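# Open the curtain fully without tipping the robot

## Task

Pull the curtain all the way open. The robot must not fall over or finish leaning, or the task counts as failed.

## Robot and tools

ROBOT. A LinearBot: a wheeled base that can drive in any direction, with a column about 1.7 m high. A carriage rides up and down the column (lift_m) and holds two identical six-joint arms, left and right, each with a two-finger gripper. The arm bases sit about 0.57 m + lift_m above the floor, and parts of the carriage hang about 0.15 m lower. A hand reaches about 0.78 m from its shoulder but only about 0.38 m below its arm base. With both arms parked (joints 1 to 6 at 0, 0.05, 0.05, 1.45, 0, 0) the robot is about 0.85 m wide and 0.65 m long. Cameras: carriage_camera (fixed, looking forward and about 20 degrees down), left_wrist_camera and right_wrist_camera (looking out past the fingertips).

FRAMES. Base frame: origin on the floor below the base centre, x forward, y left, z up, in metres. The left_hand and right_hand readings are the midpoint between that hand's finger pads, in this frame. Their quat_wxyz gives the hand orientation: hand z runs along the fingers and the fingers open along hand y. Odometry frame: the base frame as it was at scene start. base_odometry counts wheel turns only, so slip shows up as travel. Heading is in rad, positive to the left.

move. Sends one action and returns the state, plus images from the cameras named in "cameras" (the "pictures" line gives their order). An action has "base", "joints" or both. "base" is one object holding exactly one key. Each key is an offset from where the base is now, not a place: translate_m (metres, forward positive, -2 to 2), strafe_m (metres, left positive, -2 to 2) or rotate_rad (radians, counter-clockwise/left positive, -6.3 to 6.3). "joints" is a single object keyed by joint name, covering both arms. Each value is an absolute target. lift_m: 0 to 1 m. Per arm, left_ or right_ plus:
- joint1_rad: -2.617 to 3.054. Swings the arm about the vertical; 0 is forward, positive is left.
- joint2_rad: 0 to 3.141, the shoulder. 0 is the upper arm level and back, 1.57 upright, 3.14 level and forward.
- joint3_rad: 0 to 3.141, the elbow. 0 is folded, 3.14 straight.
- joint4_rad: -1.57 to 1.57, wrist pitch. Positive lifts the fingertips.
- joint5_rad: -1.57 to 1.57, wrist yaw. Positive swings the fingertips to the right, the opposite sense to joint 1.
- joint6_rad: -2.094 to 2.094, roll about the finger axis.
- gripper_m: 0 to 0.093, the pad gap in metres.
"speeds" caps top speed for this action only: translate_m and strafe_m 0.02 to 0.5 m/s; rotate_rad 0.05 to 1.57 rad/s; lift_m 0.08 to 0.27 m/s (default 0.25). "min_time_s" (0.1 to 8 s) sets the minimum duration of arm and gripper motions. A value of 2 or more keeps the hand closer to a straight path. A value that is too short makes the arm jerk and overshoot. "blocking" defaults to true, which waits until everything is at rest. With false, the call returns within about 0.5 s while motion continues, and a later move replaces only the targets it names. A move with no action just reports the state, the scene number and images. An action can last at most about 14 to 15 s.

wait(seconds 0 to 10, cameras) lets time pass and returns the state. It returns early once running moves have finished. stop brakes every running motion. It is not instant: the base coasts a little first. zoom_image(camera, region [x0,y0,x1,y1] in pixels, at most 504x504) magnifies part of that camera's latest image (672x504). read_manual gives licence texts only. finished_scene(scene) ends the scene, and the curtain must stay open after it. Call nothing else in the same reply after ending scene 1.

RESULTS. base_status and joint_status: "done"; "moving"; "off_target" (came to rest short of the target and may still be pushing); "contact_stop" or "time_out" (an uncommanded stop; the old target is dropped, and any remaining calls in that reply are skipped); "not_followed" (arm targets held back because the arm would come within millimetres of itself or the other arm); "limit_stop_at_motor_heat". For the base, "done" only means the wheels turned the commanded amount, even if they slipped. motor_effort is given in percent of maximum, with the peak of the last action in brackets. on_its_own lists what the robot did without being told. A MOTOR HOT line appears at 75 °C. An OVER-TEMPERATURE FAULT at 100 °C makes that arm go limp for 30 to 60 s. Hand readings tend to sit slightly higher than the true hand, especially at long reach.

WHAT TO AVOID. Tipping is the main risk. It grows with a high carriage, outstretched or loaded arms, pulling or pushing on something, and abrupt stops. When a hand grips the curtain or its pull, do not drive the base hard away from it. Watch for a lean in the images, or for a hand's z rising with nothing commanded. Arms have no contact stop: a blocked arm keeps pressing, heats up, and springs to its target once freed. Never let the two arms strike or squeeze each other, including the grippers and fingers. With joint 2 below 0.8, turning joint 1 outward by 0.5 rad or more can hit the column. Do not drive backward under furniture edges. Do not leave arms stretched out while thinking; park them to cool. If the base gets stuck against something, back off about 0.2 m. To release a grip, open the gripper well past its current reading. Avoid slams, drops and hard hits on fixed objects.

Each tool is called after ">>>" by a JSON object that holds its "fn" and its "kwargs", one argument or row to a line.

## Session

>>> {"fn": "move", "kwargs": {
  "base": {"rotate_rad": 1.57},
  "joints": {"lift_m": 0.7},
  "cameras": ["carriage_camera"]
}}

Scene clock: 3.10 s.
Joint torques (N m): left_arm=[0.05 4.12 5.46 -0.17 0.1 -0.05] | right_arm=[0.12 3.96 7.3 -0.03 0.05 -0.05]
move: done
base_odometry: x=+0.000 y=+0.000 heading=+1.570
base_status: done
joint_positions: lift_m=+0.700 left_joint1_rad=-0.004 left_joint2_rad=+0.048 left_joint3_rad=+0.061 left_joint4_rad=+1.418 left_joint5_rad=+0.025 left_joint6_rad=+0.041 left_gripper_m=+0.09397 right_joint1_rad=+0.012 right_joint2_rad=+0.062 right_joint3_rad=+0.045 right_joint4_rad=+1.412 right_joint5_rad=-0.036 right_joint6_rad=-0.020 right_gripper_m=+0.09397
joint_status: all done
motor_effort: lift_m=+46(61) drive_wheels=+3(13)
left_hand: x=+0.2522 y=+0.2971 z=+1.7001 quat_wxyz=(+0.997, +0.014, +0.070, +0.018) (m; base frame)
right_hand: x=+0.2629 y=-0.2947 z=+1.6950 quat_wxyz=(+0.996, -0.019, +0.087, -0.002) (m; base frame)
pictures: carriage_camera
camera_calibration:
carriage_camera: T_world_to_cam=[[0.047901, -0.997879, 0.0440825, -0.0774354], [-0.323336, -0.0572477, -0.944551, 1.63676], [0.945071, 0.0309915, -0.325392, 0.411831], [0, 0, 0, 1]] pos_world=[0.143724, 0.00366656, 1.68343]

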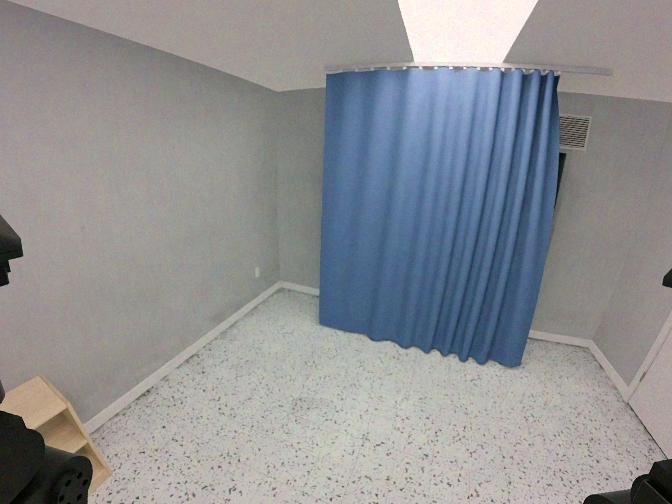

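>>> {"fn": "move", "kwargs": {
  "base": {"rotate_rad": -0.289}
}}

>>> {"fn": "move", "kwargs": {
  "base": {"translate_m": 1.35},
  "speeds": {"translate_m": 0.5}
}}

>>> {"fn": "move", "kwargs": {
  "base": {"strafe_m": -0.97},
  "speeds": {"strafe_m": 0.4},
  "joints": {"right_joint1_rad": 0.2, "right_joint2_rad": 2.0, "right_joint3_rad": 2.44, "right_joint4_rad": -0.44, "right_joint5_rad": -1.37, "right_joint6_rad": 0},
  "min_time_s": 2.5,
  "cameras": ["carriage_camera", "right_wrist_camera"]
}}

Scene clock: 6.03 s.
Joint torques (N m): left_arm=[0.05 4.15 5.48 -0.18 0.08 -0.05] | right_arm=[0.29 3.74 7.3 -0.08 -0.01 -0.03]
move: done
base_odometry: x=+0.000 y=+0.000 heading=+1.281
base_status: done
joint_positions: lift_m=+0.700 left_joint1_rad=-0.004 left_joint2_rad=+0.048 left_joint3_rad=+0.061 left_joint4_rad=+1.418 left_joint5_rad=+0.025 left_joint6_rad=+0.041 left_gripper_m=+0.09397 right_joint1_rad=+0.012 right_joint2_rad=+0.062 right_joint3_rad=+0.045 right_joint4_rad=+1.412 right_joint5_rad=-0.036 right_joint6_rad=-0.020 right_gripper_m=+0.09397
joint_status: not commanded
motor_effort: lift_m=+46(46) drive_wheels=-3(8)
left_hand: x=+0.2522 y=+0.2971 z=+1.7001 quat_wxyz=(+0.997, +0.014, +0.070, +0.018) (m; base frame)
right_hand: x=+0.2629 y=-0.2947 z=+1.6950 quat_wxyz=(+0.996, -0.019, +0.087, -0.002) (m; base frame)
pictures: none

Scene clock: 11.03 s.
Joint torques (N m): left_arm=[0.02 4.19 5.45 -0.19 0.08 -0.05] | right_arm=[0.2 3.73 7.34 -0.08 0.05 -0.07]
move: done
base_odometry: x=+0.384 y=+1.294 heading=+1.282
base_status: done
joint_positions: lift_m=+0.700 left_joint1_rad=-0.004 left_joint2_rad=+0.048 left_joint3_rad=+0.061 left_joint4_rad=+1.419 left_joint5_rad=+0.025 left_joint6_rad=+0.041 left_gripper_m=+0.09397 right_joint1_rad=+0.012 right_joint2_rad=+0.062 right_joint3_rad=+0.045 right_joint4_rad=+1.412 right_joint5_rad=-0.036 right_joint6_rad=-0.020 right_gripper_m=+0.09397
joint_status: not commanded
motor_effort: lift_m=+46(46) drive_wheels=-3(18)
left_hand: x=+0.2520 y=+0.2971 z=+1.7002 quat_wxyz=(+0.997, +0.014, +0.069, +0.018) (m; base frame)
right_hand: x=+0.2629 y=-0.2947 z=+1.6950 quat_wxyz=(+0.996, -0.019, +0.087, -0.002) (m; base frame)
pictures: none

Scene clock: 15.33 s.
Joint torques (N m): left_arm=[0.08 4.15 5.48 -0.19 0.09 -0.04] | right_arm=[0.47 -7.38 9.95 1.3 -0.11 0.05]
move: done
base_odometry: x=+1.314 y=+1.018 heading=+1.282
base_status: done
joint_positions: lift_m=+0.700 left_joint1_rad=-0.003 left_joint2_rad=+0.048 left_joint3_rad=+0.061 left_joint4_rad=+1.420 left_joint5_rad=+0.025 left_joint6_rad=+0.041 left_gripper_m=+0.09397 right_joint1_rad=+0.197 right_joint2_rad=+1.976 right_joint3_rad=+2.412 right_joint4_rad=-0.422 right_joint5_rad=-1.357 right_joint6_rad=-0.015 right_gripper_m=+0.09398
joint_status: all done
motor_effort: lift_m=+46(46) drive_wheels=+1(13)
left_hand: x=+0.2519 y=+0.2971 z=+1.7002 quat_wxyz=(+0.997, +0.014, +0.069, +0.018) (m; base frame)
right_hand: x=+0.6073 y=-0.0504 z=+1.7809 quat_wxyz=(+0.512, -0.502, +0.496, +0.489) (m; base frame)
pictures: carriage_camera, right_wrist_camera
camera_calibration:
carriage_camera: T_world_to_cam=[[0.047901, -0.997879, 0.0440825, -0.0774354], [-0.323336, -0.0572477, -0.944551, 1.63676], [0.945071, 0.0309915, -0.325392, 0.411831], [0, 0, 0, 1]] pos_world=[0.143724, 0.00366656, 1.68343]
right_wrist_camera: T_world_to_cam=[[0.999249, -0.0236258, 0.0307271, -0.663984], [0.0117571, -0.57065, -0.821109, 1.43418], [0.0369338, 0.820853, -0.569944, 1.16316], [0, 0, 0, 1]] pos_world=[0.603664, -0.152058, 1.86096]

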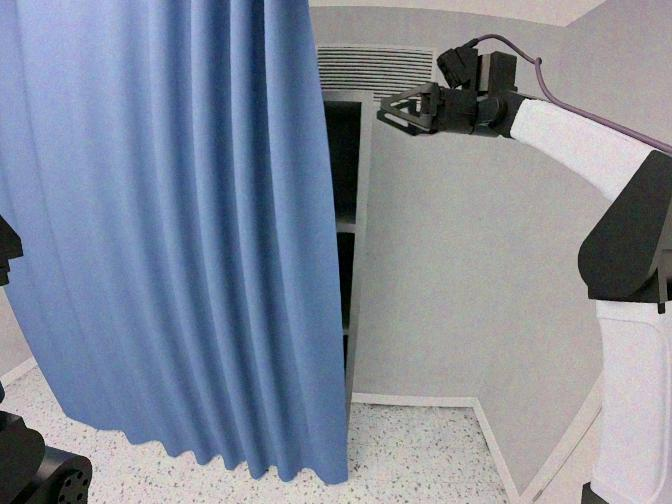

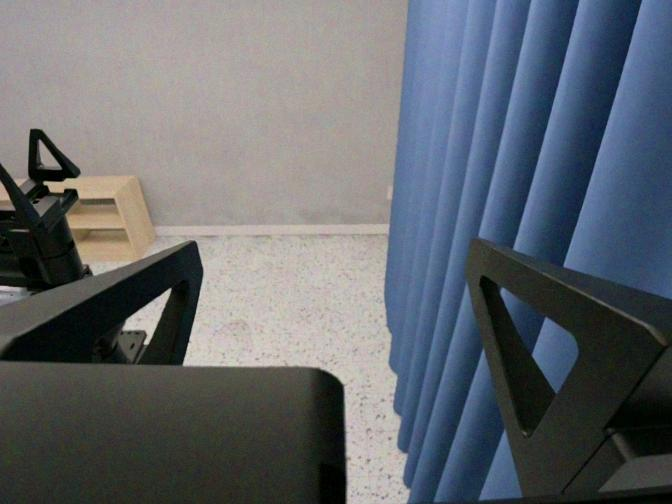

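>>> {"fn": "move", "kwargs": {
  "base": {"translate_m": 0.34},
  "speeds": {"translate_m": 0.25},
  "cameras": ["carriage_camera", "right_wrist_camera"]
}}

Scene clock: 18.40 s.
Joint torques (N m): left_arm=[0.02 4.19 5.46 -0.18 0.09 -0.05] | right_arm=[0.64 -7.65 10.06 1.3 -0.1 0.07]
move: done
base_odometry: x=+1.411 y=+1.344 heading=+1.282
base_status: done
joint_positions: lift_m=+0.700 left_joint1_rad=-0.003 left_joint2_rad=+0.048 left_joint3_rad=+0.061 left_joint4_rad=+1.418 left_joint5_rad=+0.025 left_joint6_rad=+0.041 left_gripper_m=+0.09397 right_joint1_rad=+0.197 right_joint2_rad=+1.978 right_joint3_rad=+2.413 right_joint4_rad=-0.426 right_joint5_rad=-1.359 right_joint6_rad=-0.015 right_gripper_m=+0.09398
joint_status: not commanded
motor_effort: lift_m=+46(46) drive_wheels=-2(9)
left_hand: x=+0.2522 y=+0.2971 z=+1.7001 quat_wxyz=(+0.997, +0.014, +0.069, +0.018) (m; base frame)
right_hand: x=+0.6074 y=-0.0501 z=+1.7800 quat_wxyz=(+0.510, -0.502, +0.497, +0.491) (m; base frame)
pictures: carriage_camera, right_wrist_camera
camera_calibration:
carriage_camera: T_world_to_cam=[[0.047901, -0.997879, 0.0440825, -0.0774354], [-0.323336, -0.0572477, -0.944551, 1.63676], [0.945071, 0.0309915, -0.325392, 0.411831], [0, 0, 0, 1]] pos_world=[0.143724, 0.00366656, 1.68343]
right_wrist_camera: T_world_to_cam=[[0.999427, -0.0213488, 0.0262683, -0.656143], [0.0093603, -0.571467, -0.820572, 1.43401], [0.0325297, 0.820347, -0.57094, 1.16687], [0, 0, 0, 1]] pos_world=[0.604387, -0.151752, 1.86016]

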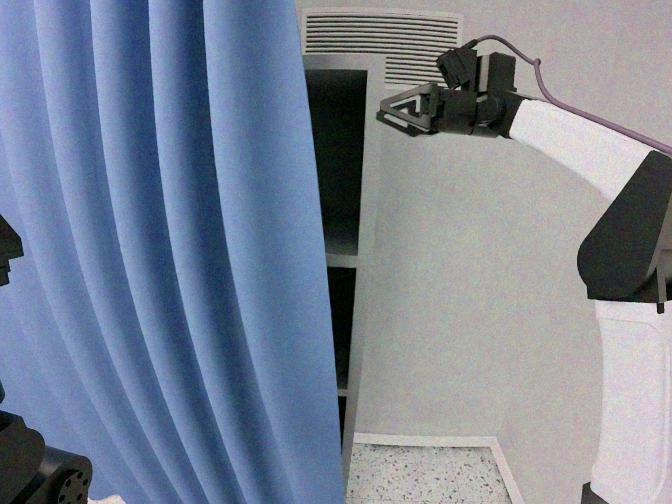

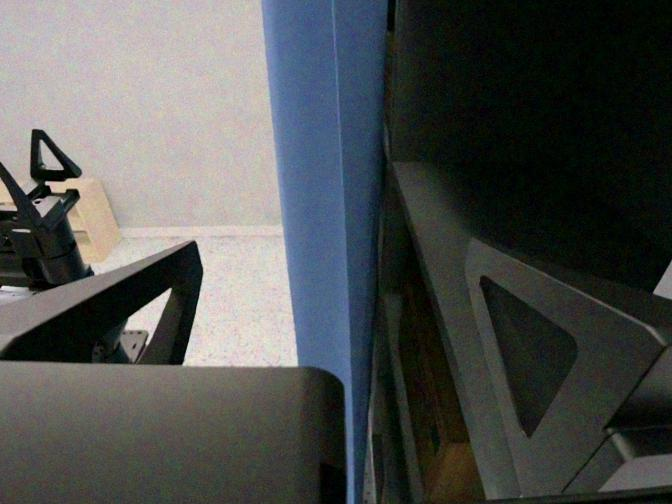

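>>> {"fn": "move", "kwargs": {
  "base": {"strafe_m": 0.15},
  "speeds": {"strafe_m": 0.12},
  "cameras": ["carriage_camera", "right_wrist_camera"]
}}

Scene clock: 20.73 s.
Joint torques (N m): left_arm=[0.01 4.12 5.46 -0.18 0.09 -0.05] | right_arm=[0.32 -7.41 10.02 1.3 -0.06 0.07]
move: done
base_odometry: x=+1.268 y=+1.387 heading=+1.281
base_status: done
joint_positions: lift_m=+0.700 left_joint1_rad=-0.004 left_joint2_rad=+0.048 left_joint3_rad=+0.061 left_joint4_rad=+1.418 left_joint5_rad=+0.026 left_joint6_rad=+0.041 left_gripper_m=+0.09397 right_joint1_rad=+0.200 right_joint2_rad=+1.978 right_joint3_rad=+2.413 right_joint4_rad=-0.426 right_joint5_rad=-1.359 right_joint6_rad=-0.015 right_gripper_m=+0.09398
joint_status: not commanded
motor_effort: lift_m=+46(46) drive_wheels=+0(11)
left_hand: x=+0.2521 y=+0.2970 z=+1.7001 quat_wxyz=(+0.997, +0.014, +0.069, +0.018) (m; base frame)
right_hand: x=+0.6067 y=-0.0491 z=+1.7800 quat_wxyz=(+0.509, -0.502, +0.497, +0.491) (m; base frame)
pictures: carriage_camera, right_wrist_camera
camera_calibration:
carriage_camera: T_world_to_cam=[[0.047901, -0.997879, 0.0440825, -0.0774354], [-0.323336, -0.0572477, -0.944551, 1.63676], [0.945071, 0.0309915, -0.325392, 0.411831], [0, 0, 0, 1]] pos_world=[0.143724, 0.00366656, 1.68343]
right_wrist_camera: T_world_to_cam=[[0.99949, -0.0186919, 0.0258882, -0.654658], [0.0105679, -0.571425, -0.820587, 1.43395], [0.0301315, 0.820442, -0.570936, 1.16743], [0, 0, 0, 1]] pos_world=[0.603993, -0.150651, 1.86016]

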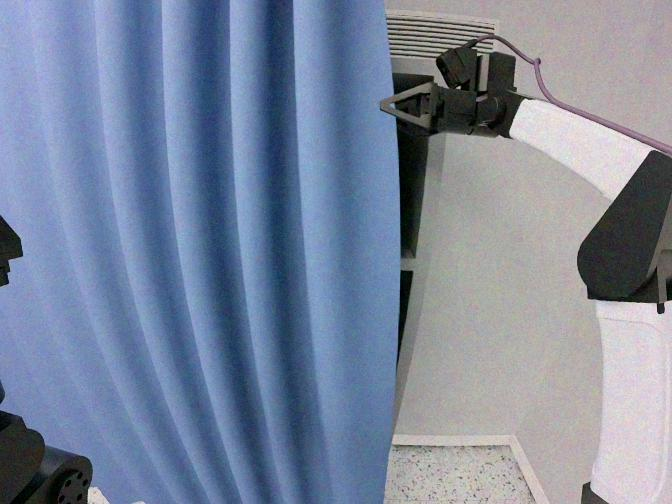

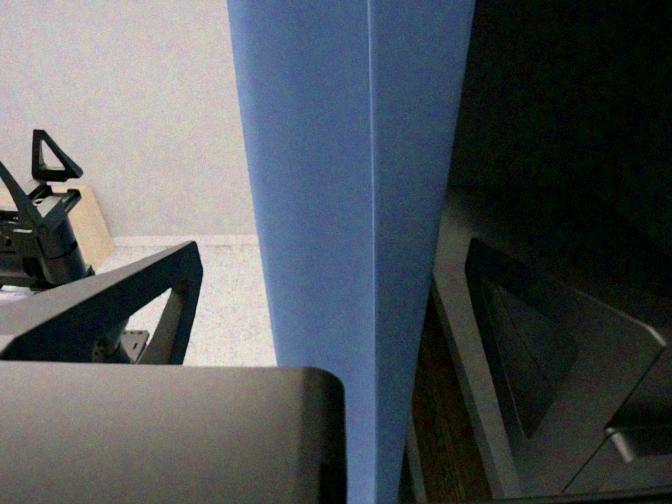

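>>> {"fn": "move", "kwargs": {
  "base": {"strafe_m": 0.03},
  "speeds": {"strafe_m": 0.12}
}}

>>> {"fn": "move", "kwargs": {
  "joints": {"right_gripper_m": 0.0}
}}

>>> {"fn": "move", "kwargs": {
  "base": {"strafe_m": 0.35},
  "speeds": {"strafe_m": 0.22},
  "cameras": ["carriage_camera", "right_wrist_camera"]
}}

Scene clock: 22.10 s.
Joint torques (N m): left_arm=[0.06 4.15 5.5 -0.19 0.09 -0.05] | right_arm=[-0.02 -7.41 9.88 1.34 -0.1 0.06]
move: done
base_odometry: x=+1.239 y=+1.396 heading=+1.281
base_status: done
joint_positions: lift_m=+0.700 left_joint1_rad=-0.004 left_joint2_rad=+0.048 left_joint3_rad=+0.061 left_joint4_rad=+1.418 left_joint5_rad=+0.026 left_joint6_rad=+0.041 left_gripper_m=+0.09397 right_joint1_rad=+0.203 right_joint2_rad=+1.978 right_joint3_rad=+2.413 right_joint4_rad=-0.426 right_joint5_rad=-1.359 right_joint6_rad=-0.015 right_gripper_m=+0.09398
joint_status: not commanded
motor_effort: lift_m=+46(46) drive_wheels=+0(12)
left_hand: x=+0.2521 y=+0.2970 z=+1.7001 quat_wxyz=(+0.997, +0.014, +0.069, +0.018) (m; base frame)
right_hand: x=+0.6061 y=-0.0480 z=+1.7800 quat_wxyz=(+0.509, -0.503, +0.496, +0.492) (m; base frame)
pictures: none

Scene clock: 22.83 s.
Joint torques (N m): left_arm=[0.08 4.12 5.48 -0.18 0.08 -0.05] | right_arm=[-0.09 -7.58 10 1.28 -0.08 0.04]
move: done
base_odometry: x=+1.239 y=+1.396 heading=+1.281
base_status: not commanded
joint_positions: lift_m=+0.700 left_joint1_rad=-0.004 left_joint2_rad=+0.048 left_joint3_rad=+0.061 left_joint4_rad=+1.418 left_joint5_rad=+0.026 left_joint6_rad=+0.041 left_gripper_m=+0.09397 right_joint1_rad=+0.203 right_joint2_rad=+1.978 right_joint3_rad=+2.413 right_joint4_rad=-0.426 right_joint5_rad=-1.359 right_joint6_rad=-0.014 right_gripper_m=+0.00085
joint_status: all done
motor_effort: lift_m=+46(46) drive_wheels=+0(3)
left_hand: x=+0.2521 y=+0.2970 z=+1.7001 quat_wxyz=(+0.997, +0.014, +0.069, +0.018) (m; base frame)
right_hand: x=+0.6061 y=-0.0480 z=+1.7800 quat_wxyz=(+0.509, -0.503, +0.496, +0.492) (m; base frame)
pictures: none

Scene clock: 25.60 s.
Joint torques (N m): left_arm=[0.08 4.11 5.45 -0.18 0.08 -0.04] | right_arm=[1.05 -7.28 8.39 1.13 -0.04 0.04]
move: done
base_odometry: x=+0.904 y=+1.496 heading=+1.281
base_status: done
joint_positions: lift_m=+0.700 left_joint1_rad=-0.004 left_joint2_rad=+0.048 left_joint3_rad=+0.061 left_joint4_rad=+1.418 left_joint5_rad=+0.026 left_joint6_rad=+0.041 left_gripper_m=+0.09397 right_joint1_rad=+0.191 right_joint2_rad=+1.978 right_joint3_rad=+2.429 right_joint4_rad=-0.410 right_joint5_rad=-1.359 right_joint6_rad=-0.011 right_gripper_m=+0.00085
joint_status: not commanded
motor_effort: lift_m=+46(46) drive_wheels=+1(11)
left_hand: x=+0.2521 y=+0.2970 z=+1.7001 quat_wxyz=(+0.997, +0.014, +0.069, +0.018) (m; base frame)
right_hand: x=+0.6064 y=-0.0530 z=+1.7865 quat_wxyz=(+0.520, -0.506, +0.490, +0.484) (m; base frame)
pictures: carriage_camera, right_wrist_camera
camera_calibration:
carriage_camera: T_world_to_cam=[[0.047901, -0.997879, 0.0440825, -0.0774354], [-0.323336, -0.0572477, -0.944551, 1.63676], [0.945071, 0.0309915, -0.325392, 0.411831], [0, 0, 0, 1]] pos_world=[0.143724, 0.00366656, 1.68343]
right_wrist_camera: T_world_to_cam=[[0.998186, -0.0272625, 0.0536808, -0.703865], [0.0288205, -0.56645, -0.823592, 1.43163], [0.0528607, 0.823645, -0.564637, 1.14957], [0, 0, 0, 1]] pos_world=[0.600561, -0.155081, 1.86595]

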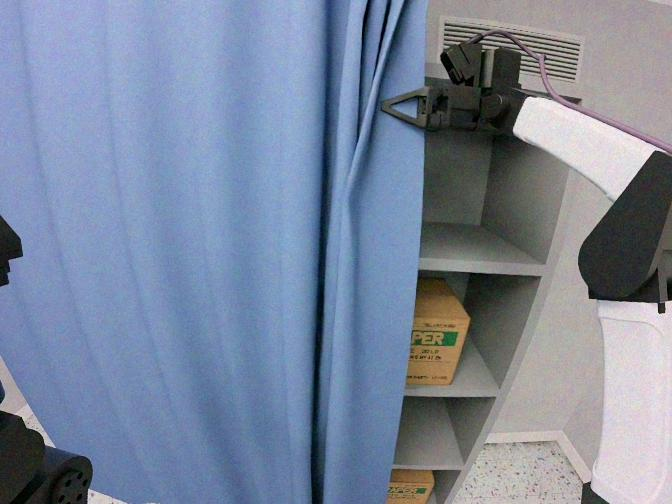

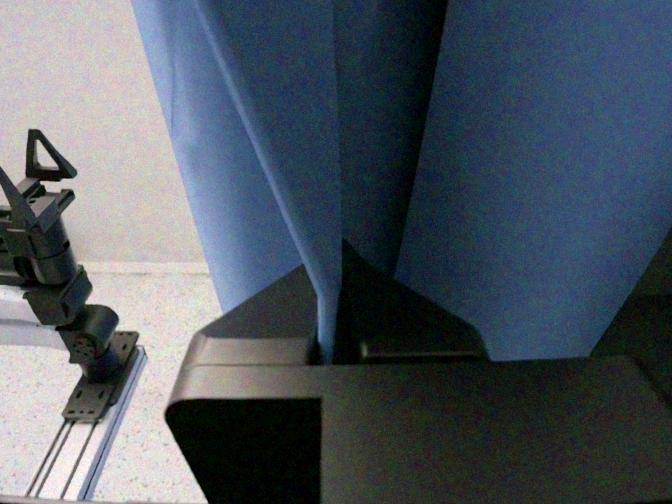

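>>> {"fn": "move", "kwargs": {
  "base": {"strafe_m": 0.75},
  "speeds": {"strafe_m": 0.22}
}}

>>> {"fn": "move", "kwargs": {
  "base": {"strafe_m": 0.35},
  "speeds": {"strafe_m": 0.18},
  "cameras": ["carriage_camera"]
}}

Scene clock: 30.50 s.
Joint torques (N m): left_arm=[0.08 4.12 5.46 -0.17 0.09 -0.05] | right_arm=[2.66 -7.25 6.35 0.79 -0.07 -0.08]
move: done
base_odometry: x=+0.185 y=+1.711 heading=+1.281
base_status: done
joint_positions: lift_m=+0.700 left_joint1_rad=-0.004 left_joint2_rad=+0.048 left_joint3_rad=+0.061 left_joint4_rad=+1.418 left_joint5_rad=+0.026 left_joint6_rad=+0.041 left_gripper_m=+0.09397 right_joint1_rad=+0.172 right_joint2_rad=+1.978 right_joint3_rad=+2.448 right_joint4_rad=-0.373 right_joint5_rad=-1.356 right_joint6_rad=-0.003 right_gripper_m=+0.00084
joint_status: not commanded
motor_effort: lift_m=+46(46) drive_wheels=+3(10)
left_hand: x=+0.2521 y=+0.2970 z=+1.7001 quat_wxyz=(+0.997, +0.014, +0.069, +0.018) (m; base frame)
right_hand: x=+0.6082 y=-0.0611 z=+1.7964 quat_wxyz=(+0.539, -0.508, +0.481, +0.469) (m; base frame)
pictures: none

Scene clock: 33.57 s.
Joint torques (N m): left_arm=[0.02 4.12 5.44 -0.19 0.08 -0.05] | right_arm=[3.48 -7.32 5.94 0.68 -0.16 -0.1]
move: done
base_odometry: x=-0.150 y=+1.811 heading=+1.280
base_status: done
joint_positions: lift_m=+0.700 left_joint1_rad=-0.003 left_joint2_rad=+0.048 left_joint3_rad=+0.061 left_joint4_rad=+1.418 left_joint5_rad=+0.026 left_joint6_rad=+0.041 left_gripper_m=+0.09397 right_joint1_rad=+0.163 right_joint2_rad=+1.978 right_joint3_rad=+2.451 right_joint4_rad=-0.360 right_joint5_rad=-1.342 right_joint6_rad=+0.002 right_gripper_m=+0.00084
joint_status: not commanded
motor_effort: lift_m=+46(46) drive_wheels=+3(11)
left_hand: x=+0.2522 y=+0.2970 z=+1.7001 quat_wxyz=(+0.997, +0.014, +0.069, +0.018) (m; base frame)
right_hand: x=+0.6119 y=-0.0648 z=+1.7990 quat_wxyz=(+0.548, -0.505, +0.482, +0.461) (m; base frame)
pictures: carriage_camera
camera_calibration:
carriage_camera: T_world_to_cam=[[0.047901, -0.997879, 0.0440825, -0.0774354], [-0.323336, -0.0572477, -0.944551, 1.63676], [0.945071, 0.0309915, -0.325392, 0.411831], [0, 0, 0, 1]] pos_world=[0.143724, 0.00366656, 1.68343]

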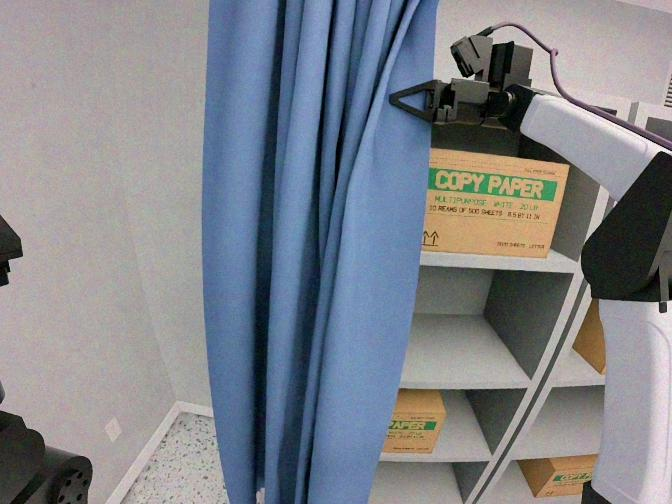

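>>> {"fn": "move", "kwargs": {
  "base": {"strafe_m": 0.17},
  "speeds": {"strafe_m": 0.13},
  "cameras": ["carriage_camera"]
}}

Scene clock: 35.80 s.
Joint torques (N m): left_arm=[-0.01 4.1 5.5 -0.18 0.08 -0.05] | right_arm=[4.26 -6.84 5.07 0.48 -0.32 -0.16]
move: done
base_odometry: x=-0.313 y=+1.860 heading=+1.280
base_status: done
joint_positions: lift_m=+0.700 left_joint1_rad=-0.003 left_joint2_rad=+0.048 left_joint3_rad=+0.061 left_joint4_rad=+1.418 left_joint5_rad=+0.026 left_joint6_rad=+0.041 left_gripper_m=+0.09397 right_joint1_rad=+0.156 right_joint2_rad=+1.973 right_joint3_rad=+2.459 right_joint4_rad=-0.343 right_joint5_rad=-1.326 right_joint6_rad=+0.005 right_gripper_m=+0.00084
joint_status: not commanded
motor_effort: lift_m=+46(46) drive_wheels=+3(11)
left_hand: x=+0.2522 y=+0.2970 z=+1.7001 quat_wxyz=(+0.997, +0.014, +0.069, +0.018) (m; base frame)
right_hand: x=+0.6129 y=-0.0686 z=+1.8057 quat_wxyz=(+0.562, -0.503, +0.479, +0.449) (m; base frame)
pictures: carriage_camera
camera_calibration:
carriage_camera: T_world_to_cam=[[0.047901, -0.997879, 0.0440825, -0.0774354], [-0.323336, -0.0572477, -0.944551, 1.63676], [0.945071, 0.0309915, -0.325392, 0.411831], [0, 0, 0, 1]] pos_world=[0.143724, 0.00366656, 1.68343]

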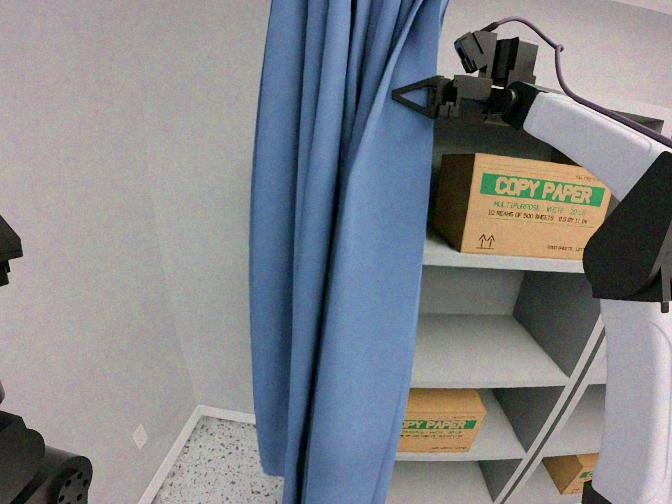

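>>> {"fn": "move", "kwargs": {
  "base": {"strafe_m": 0.05},
  "speeds": {"strafe_m": 0.12}
}}

>>> {"fn": "move", "kwargs": {
  "joints": {"right_gripper_m": 0.085},
  "min_time_s": 1
}}

>>> {"fn": "move", "kwargs": {
  "base": {"strafe_m": -0.5},
  "speeds": {"strafe_m": 0.25},
  "cameras": ["carriage_camera", "right_wrist_camera"]
}}

Scene clock: 37.37 s.
Joint torques (N m): left_arm=[0.06 4.14 5.49 -0.18 0.08 -0.05] | right_arm=[5.63 -5.87 4.07 0.26 -0.56 -0.18]
move: done
base_odometry: x=-0.361 y=+1.874 heading=+1.280
base_status: done
joint_positions: lift_m=+0.700 left_joint1_rad=-0.003 left_joint2_rad=+0.048 left_joint3_rad=+0.061 left_joint4_rad=+1.418 left_joint5_rad=+0.026 left_joint6_rad=+0.041 left_gripper_m=+0.09397 right_joint1_rad=+0.140 right_joint2_rad=+1.963 right_joint3_rad=+2.469 right_joint4_rad=-0.322 right_joint5_rad=-1.299 right_joint6_rad=+0.007 right_gripper_m=+0.00084
joint_status: not commanded
motor_effort: lift_m=+46(46) drive_wheels=+4(11)
left_hand: x=+0.2522 y=+0.2970 z=+1.7001 quat_wxyz=(+0.997, +0.014, +0.069, +0.018) (m; base frame)
right_hand: x=+0.6143 y=-0.0763 z=+1.8161 quat_wxyz=(+0.582, -0.498, +0.477, +0.431) (m; base frame)
pictures: none

Scene clock: 38.67 s.
Joint torques (N m): left_arm=[-0.01 4.15 5.5 -0.18 0.09 -0.05] | right_arm=[2.26 -6.52 5.49 1.28 -0.05 -0.17]
move: done
base_odometry: x=-0.361 y=+1.874 heading=+1.280
base_status: not commanded
joint_positions: lift_m=+0.700 left_joint1_rad=-0.003 left_joint2_rad=+0.048 left_joint3_rad=+0.061 left_joint4_rad=+1.418 left_joint5_rad=+0.026 left_joint6_rad=+0.041 left_gripper_m=+0.09397 right_joint1_rad=+0.176 right_joint2_rad=+1.969 right_joint3_rad=+2.457 right_joint4_rad=-0.427 right_joint5_rad=-1.362 right_joint6_rad=+0.007 right_gripper_m=+0.08494
joint_status: all done
motor_effort: lift_m=+46(46) drive_wheels=+3(5)
left_hand: x=+0.2522 y=+0.2970 z=+1.7001 quat_wxyz=(+0.997, +0.014, +0.069, +0.018) (m; base frame)
right_hand: x=+0.6016 y=-0.0602 z=+1.7963 quat_wxyz=(+0.524, -0.502, +0.492, +0.482) (m; base frame)
pictures: none

Scene clock: 41.97 s.
Joint torques (N m): left_arm=[0.06 4.07 5.48 -0.17 0.08 -0.04] | right_arm=[0.31 -7.19 5.61 1.38 0.04 -0.13]
move: done
base_odometry: x=+0.118 y=+1.731 heading=+1.280
base_status: done
joint_positions: lift_m=+0.700 left_joint1_rad=-0.003 left_joint2_rad=+0.048 left_joint3_rad=+0.061 left_joint4_rad=+1.419 left_joint5_rad=+0.026 left_joint6_rad=+0.041 left_gripper_m=+0.09397 right_joint1_rad=+0.199 right_joint2_rad=+1.976 right_joint3_rad=+2.454 right_joint4_rad=-0.437 right_joint5_rad=-1.369 right_joint6_rad=+0.007 right_gripper_m=+0.08496
joint_status: not commanded
motor_effort: lift_m=+46(46) drive_wheels=+0(13)
left_hand: x=+0.2521 y=+0.2970 z=+1.7001 quat_wxyz=(+0.997, +0.014, +0.069, +0.018) (m; base frame)
right_hand: x=+0.5980 y=-0.0510 z=+1.7918 quat_wxyz=(+0.511, -0.506, +0.490, +0.493) (m; base frame)
pictures: carriage_camera, right_wrist_camera
camera_calibration:
carriage_camera: T_world_to_cam=[[0.047901, -0.997879, 0.0440825, -0.0774354], [-0.323336, -0.0572477, -0.944551, 1.63676], [0.945071, 0.0309915, -0.325392, 0.411831], [0, 0, 0, 1]] pos_world=[0.143724, 0.00366656, 1.68343]
right_wrist_camera: T_world_to_cam=[[0.999321, -0.00961558, 0.0355566, -0.662978], [0.0238694, -0.566151, -0.823956, 1.44103], [0.0280532, 0.824245, -0.565538, 1.16778], [0, 0, 0, 1]] pos_world=[0.595371, -0.153073, 1.87135]

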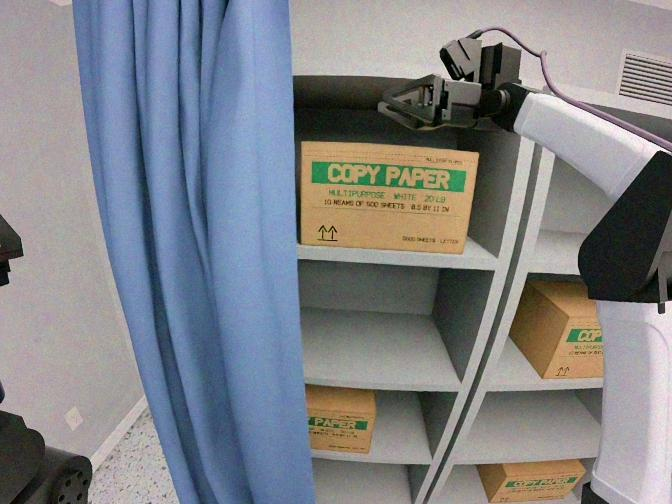

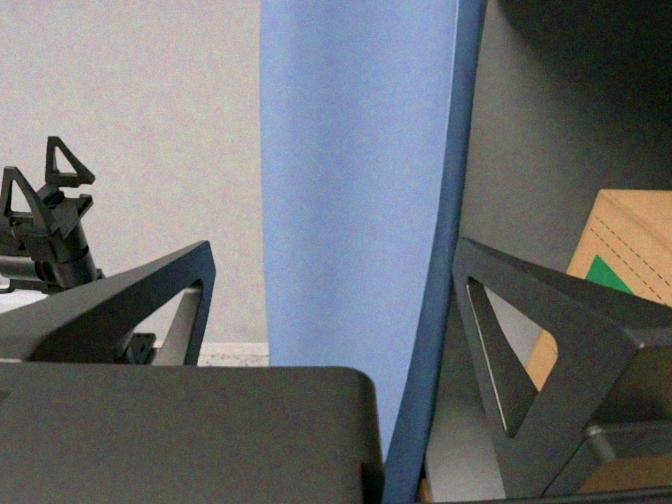

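>>> {"fn": "finished_scene", "kwargs": {
  "scene": 3
}}

The scene is finished: the task was done.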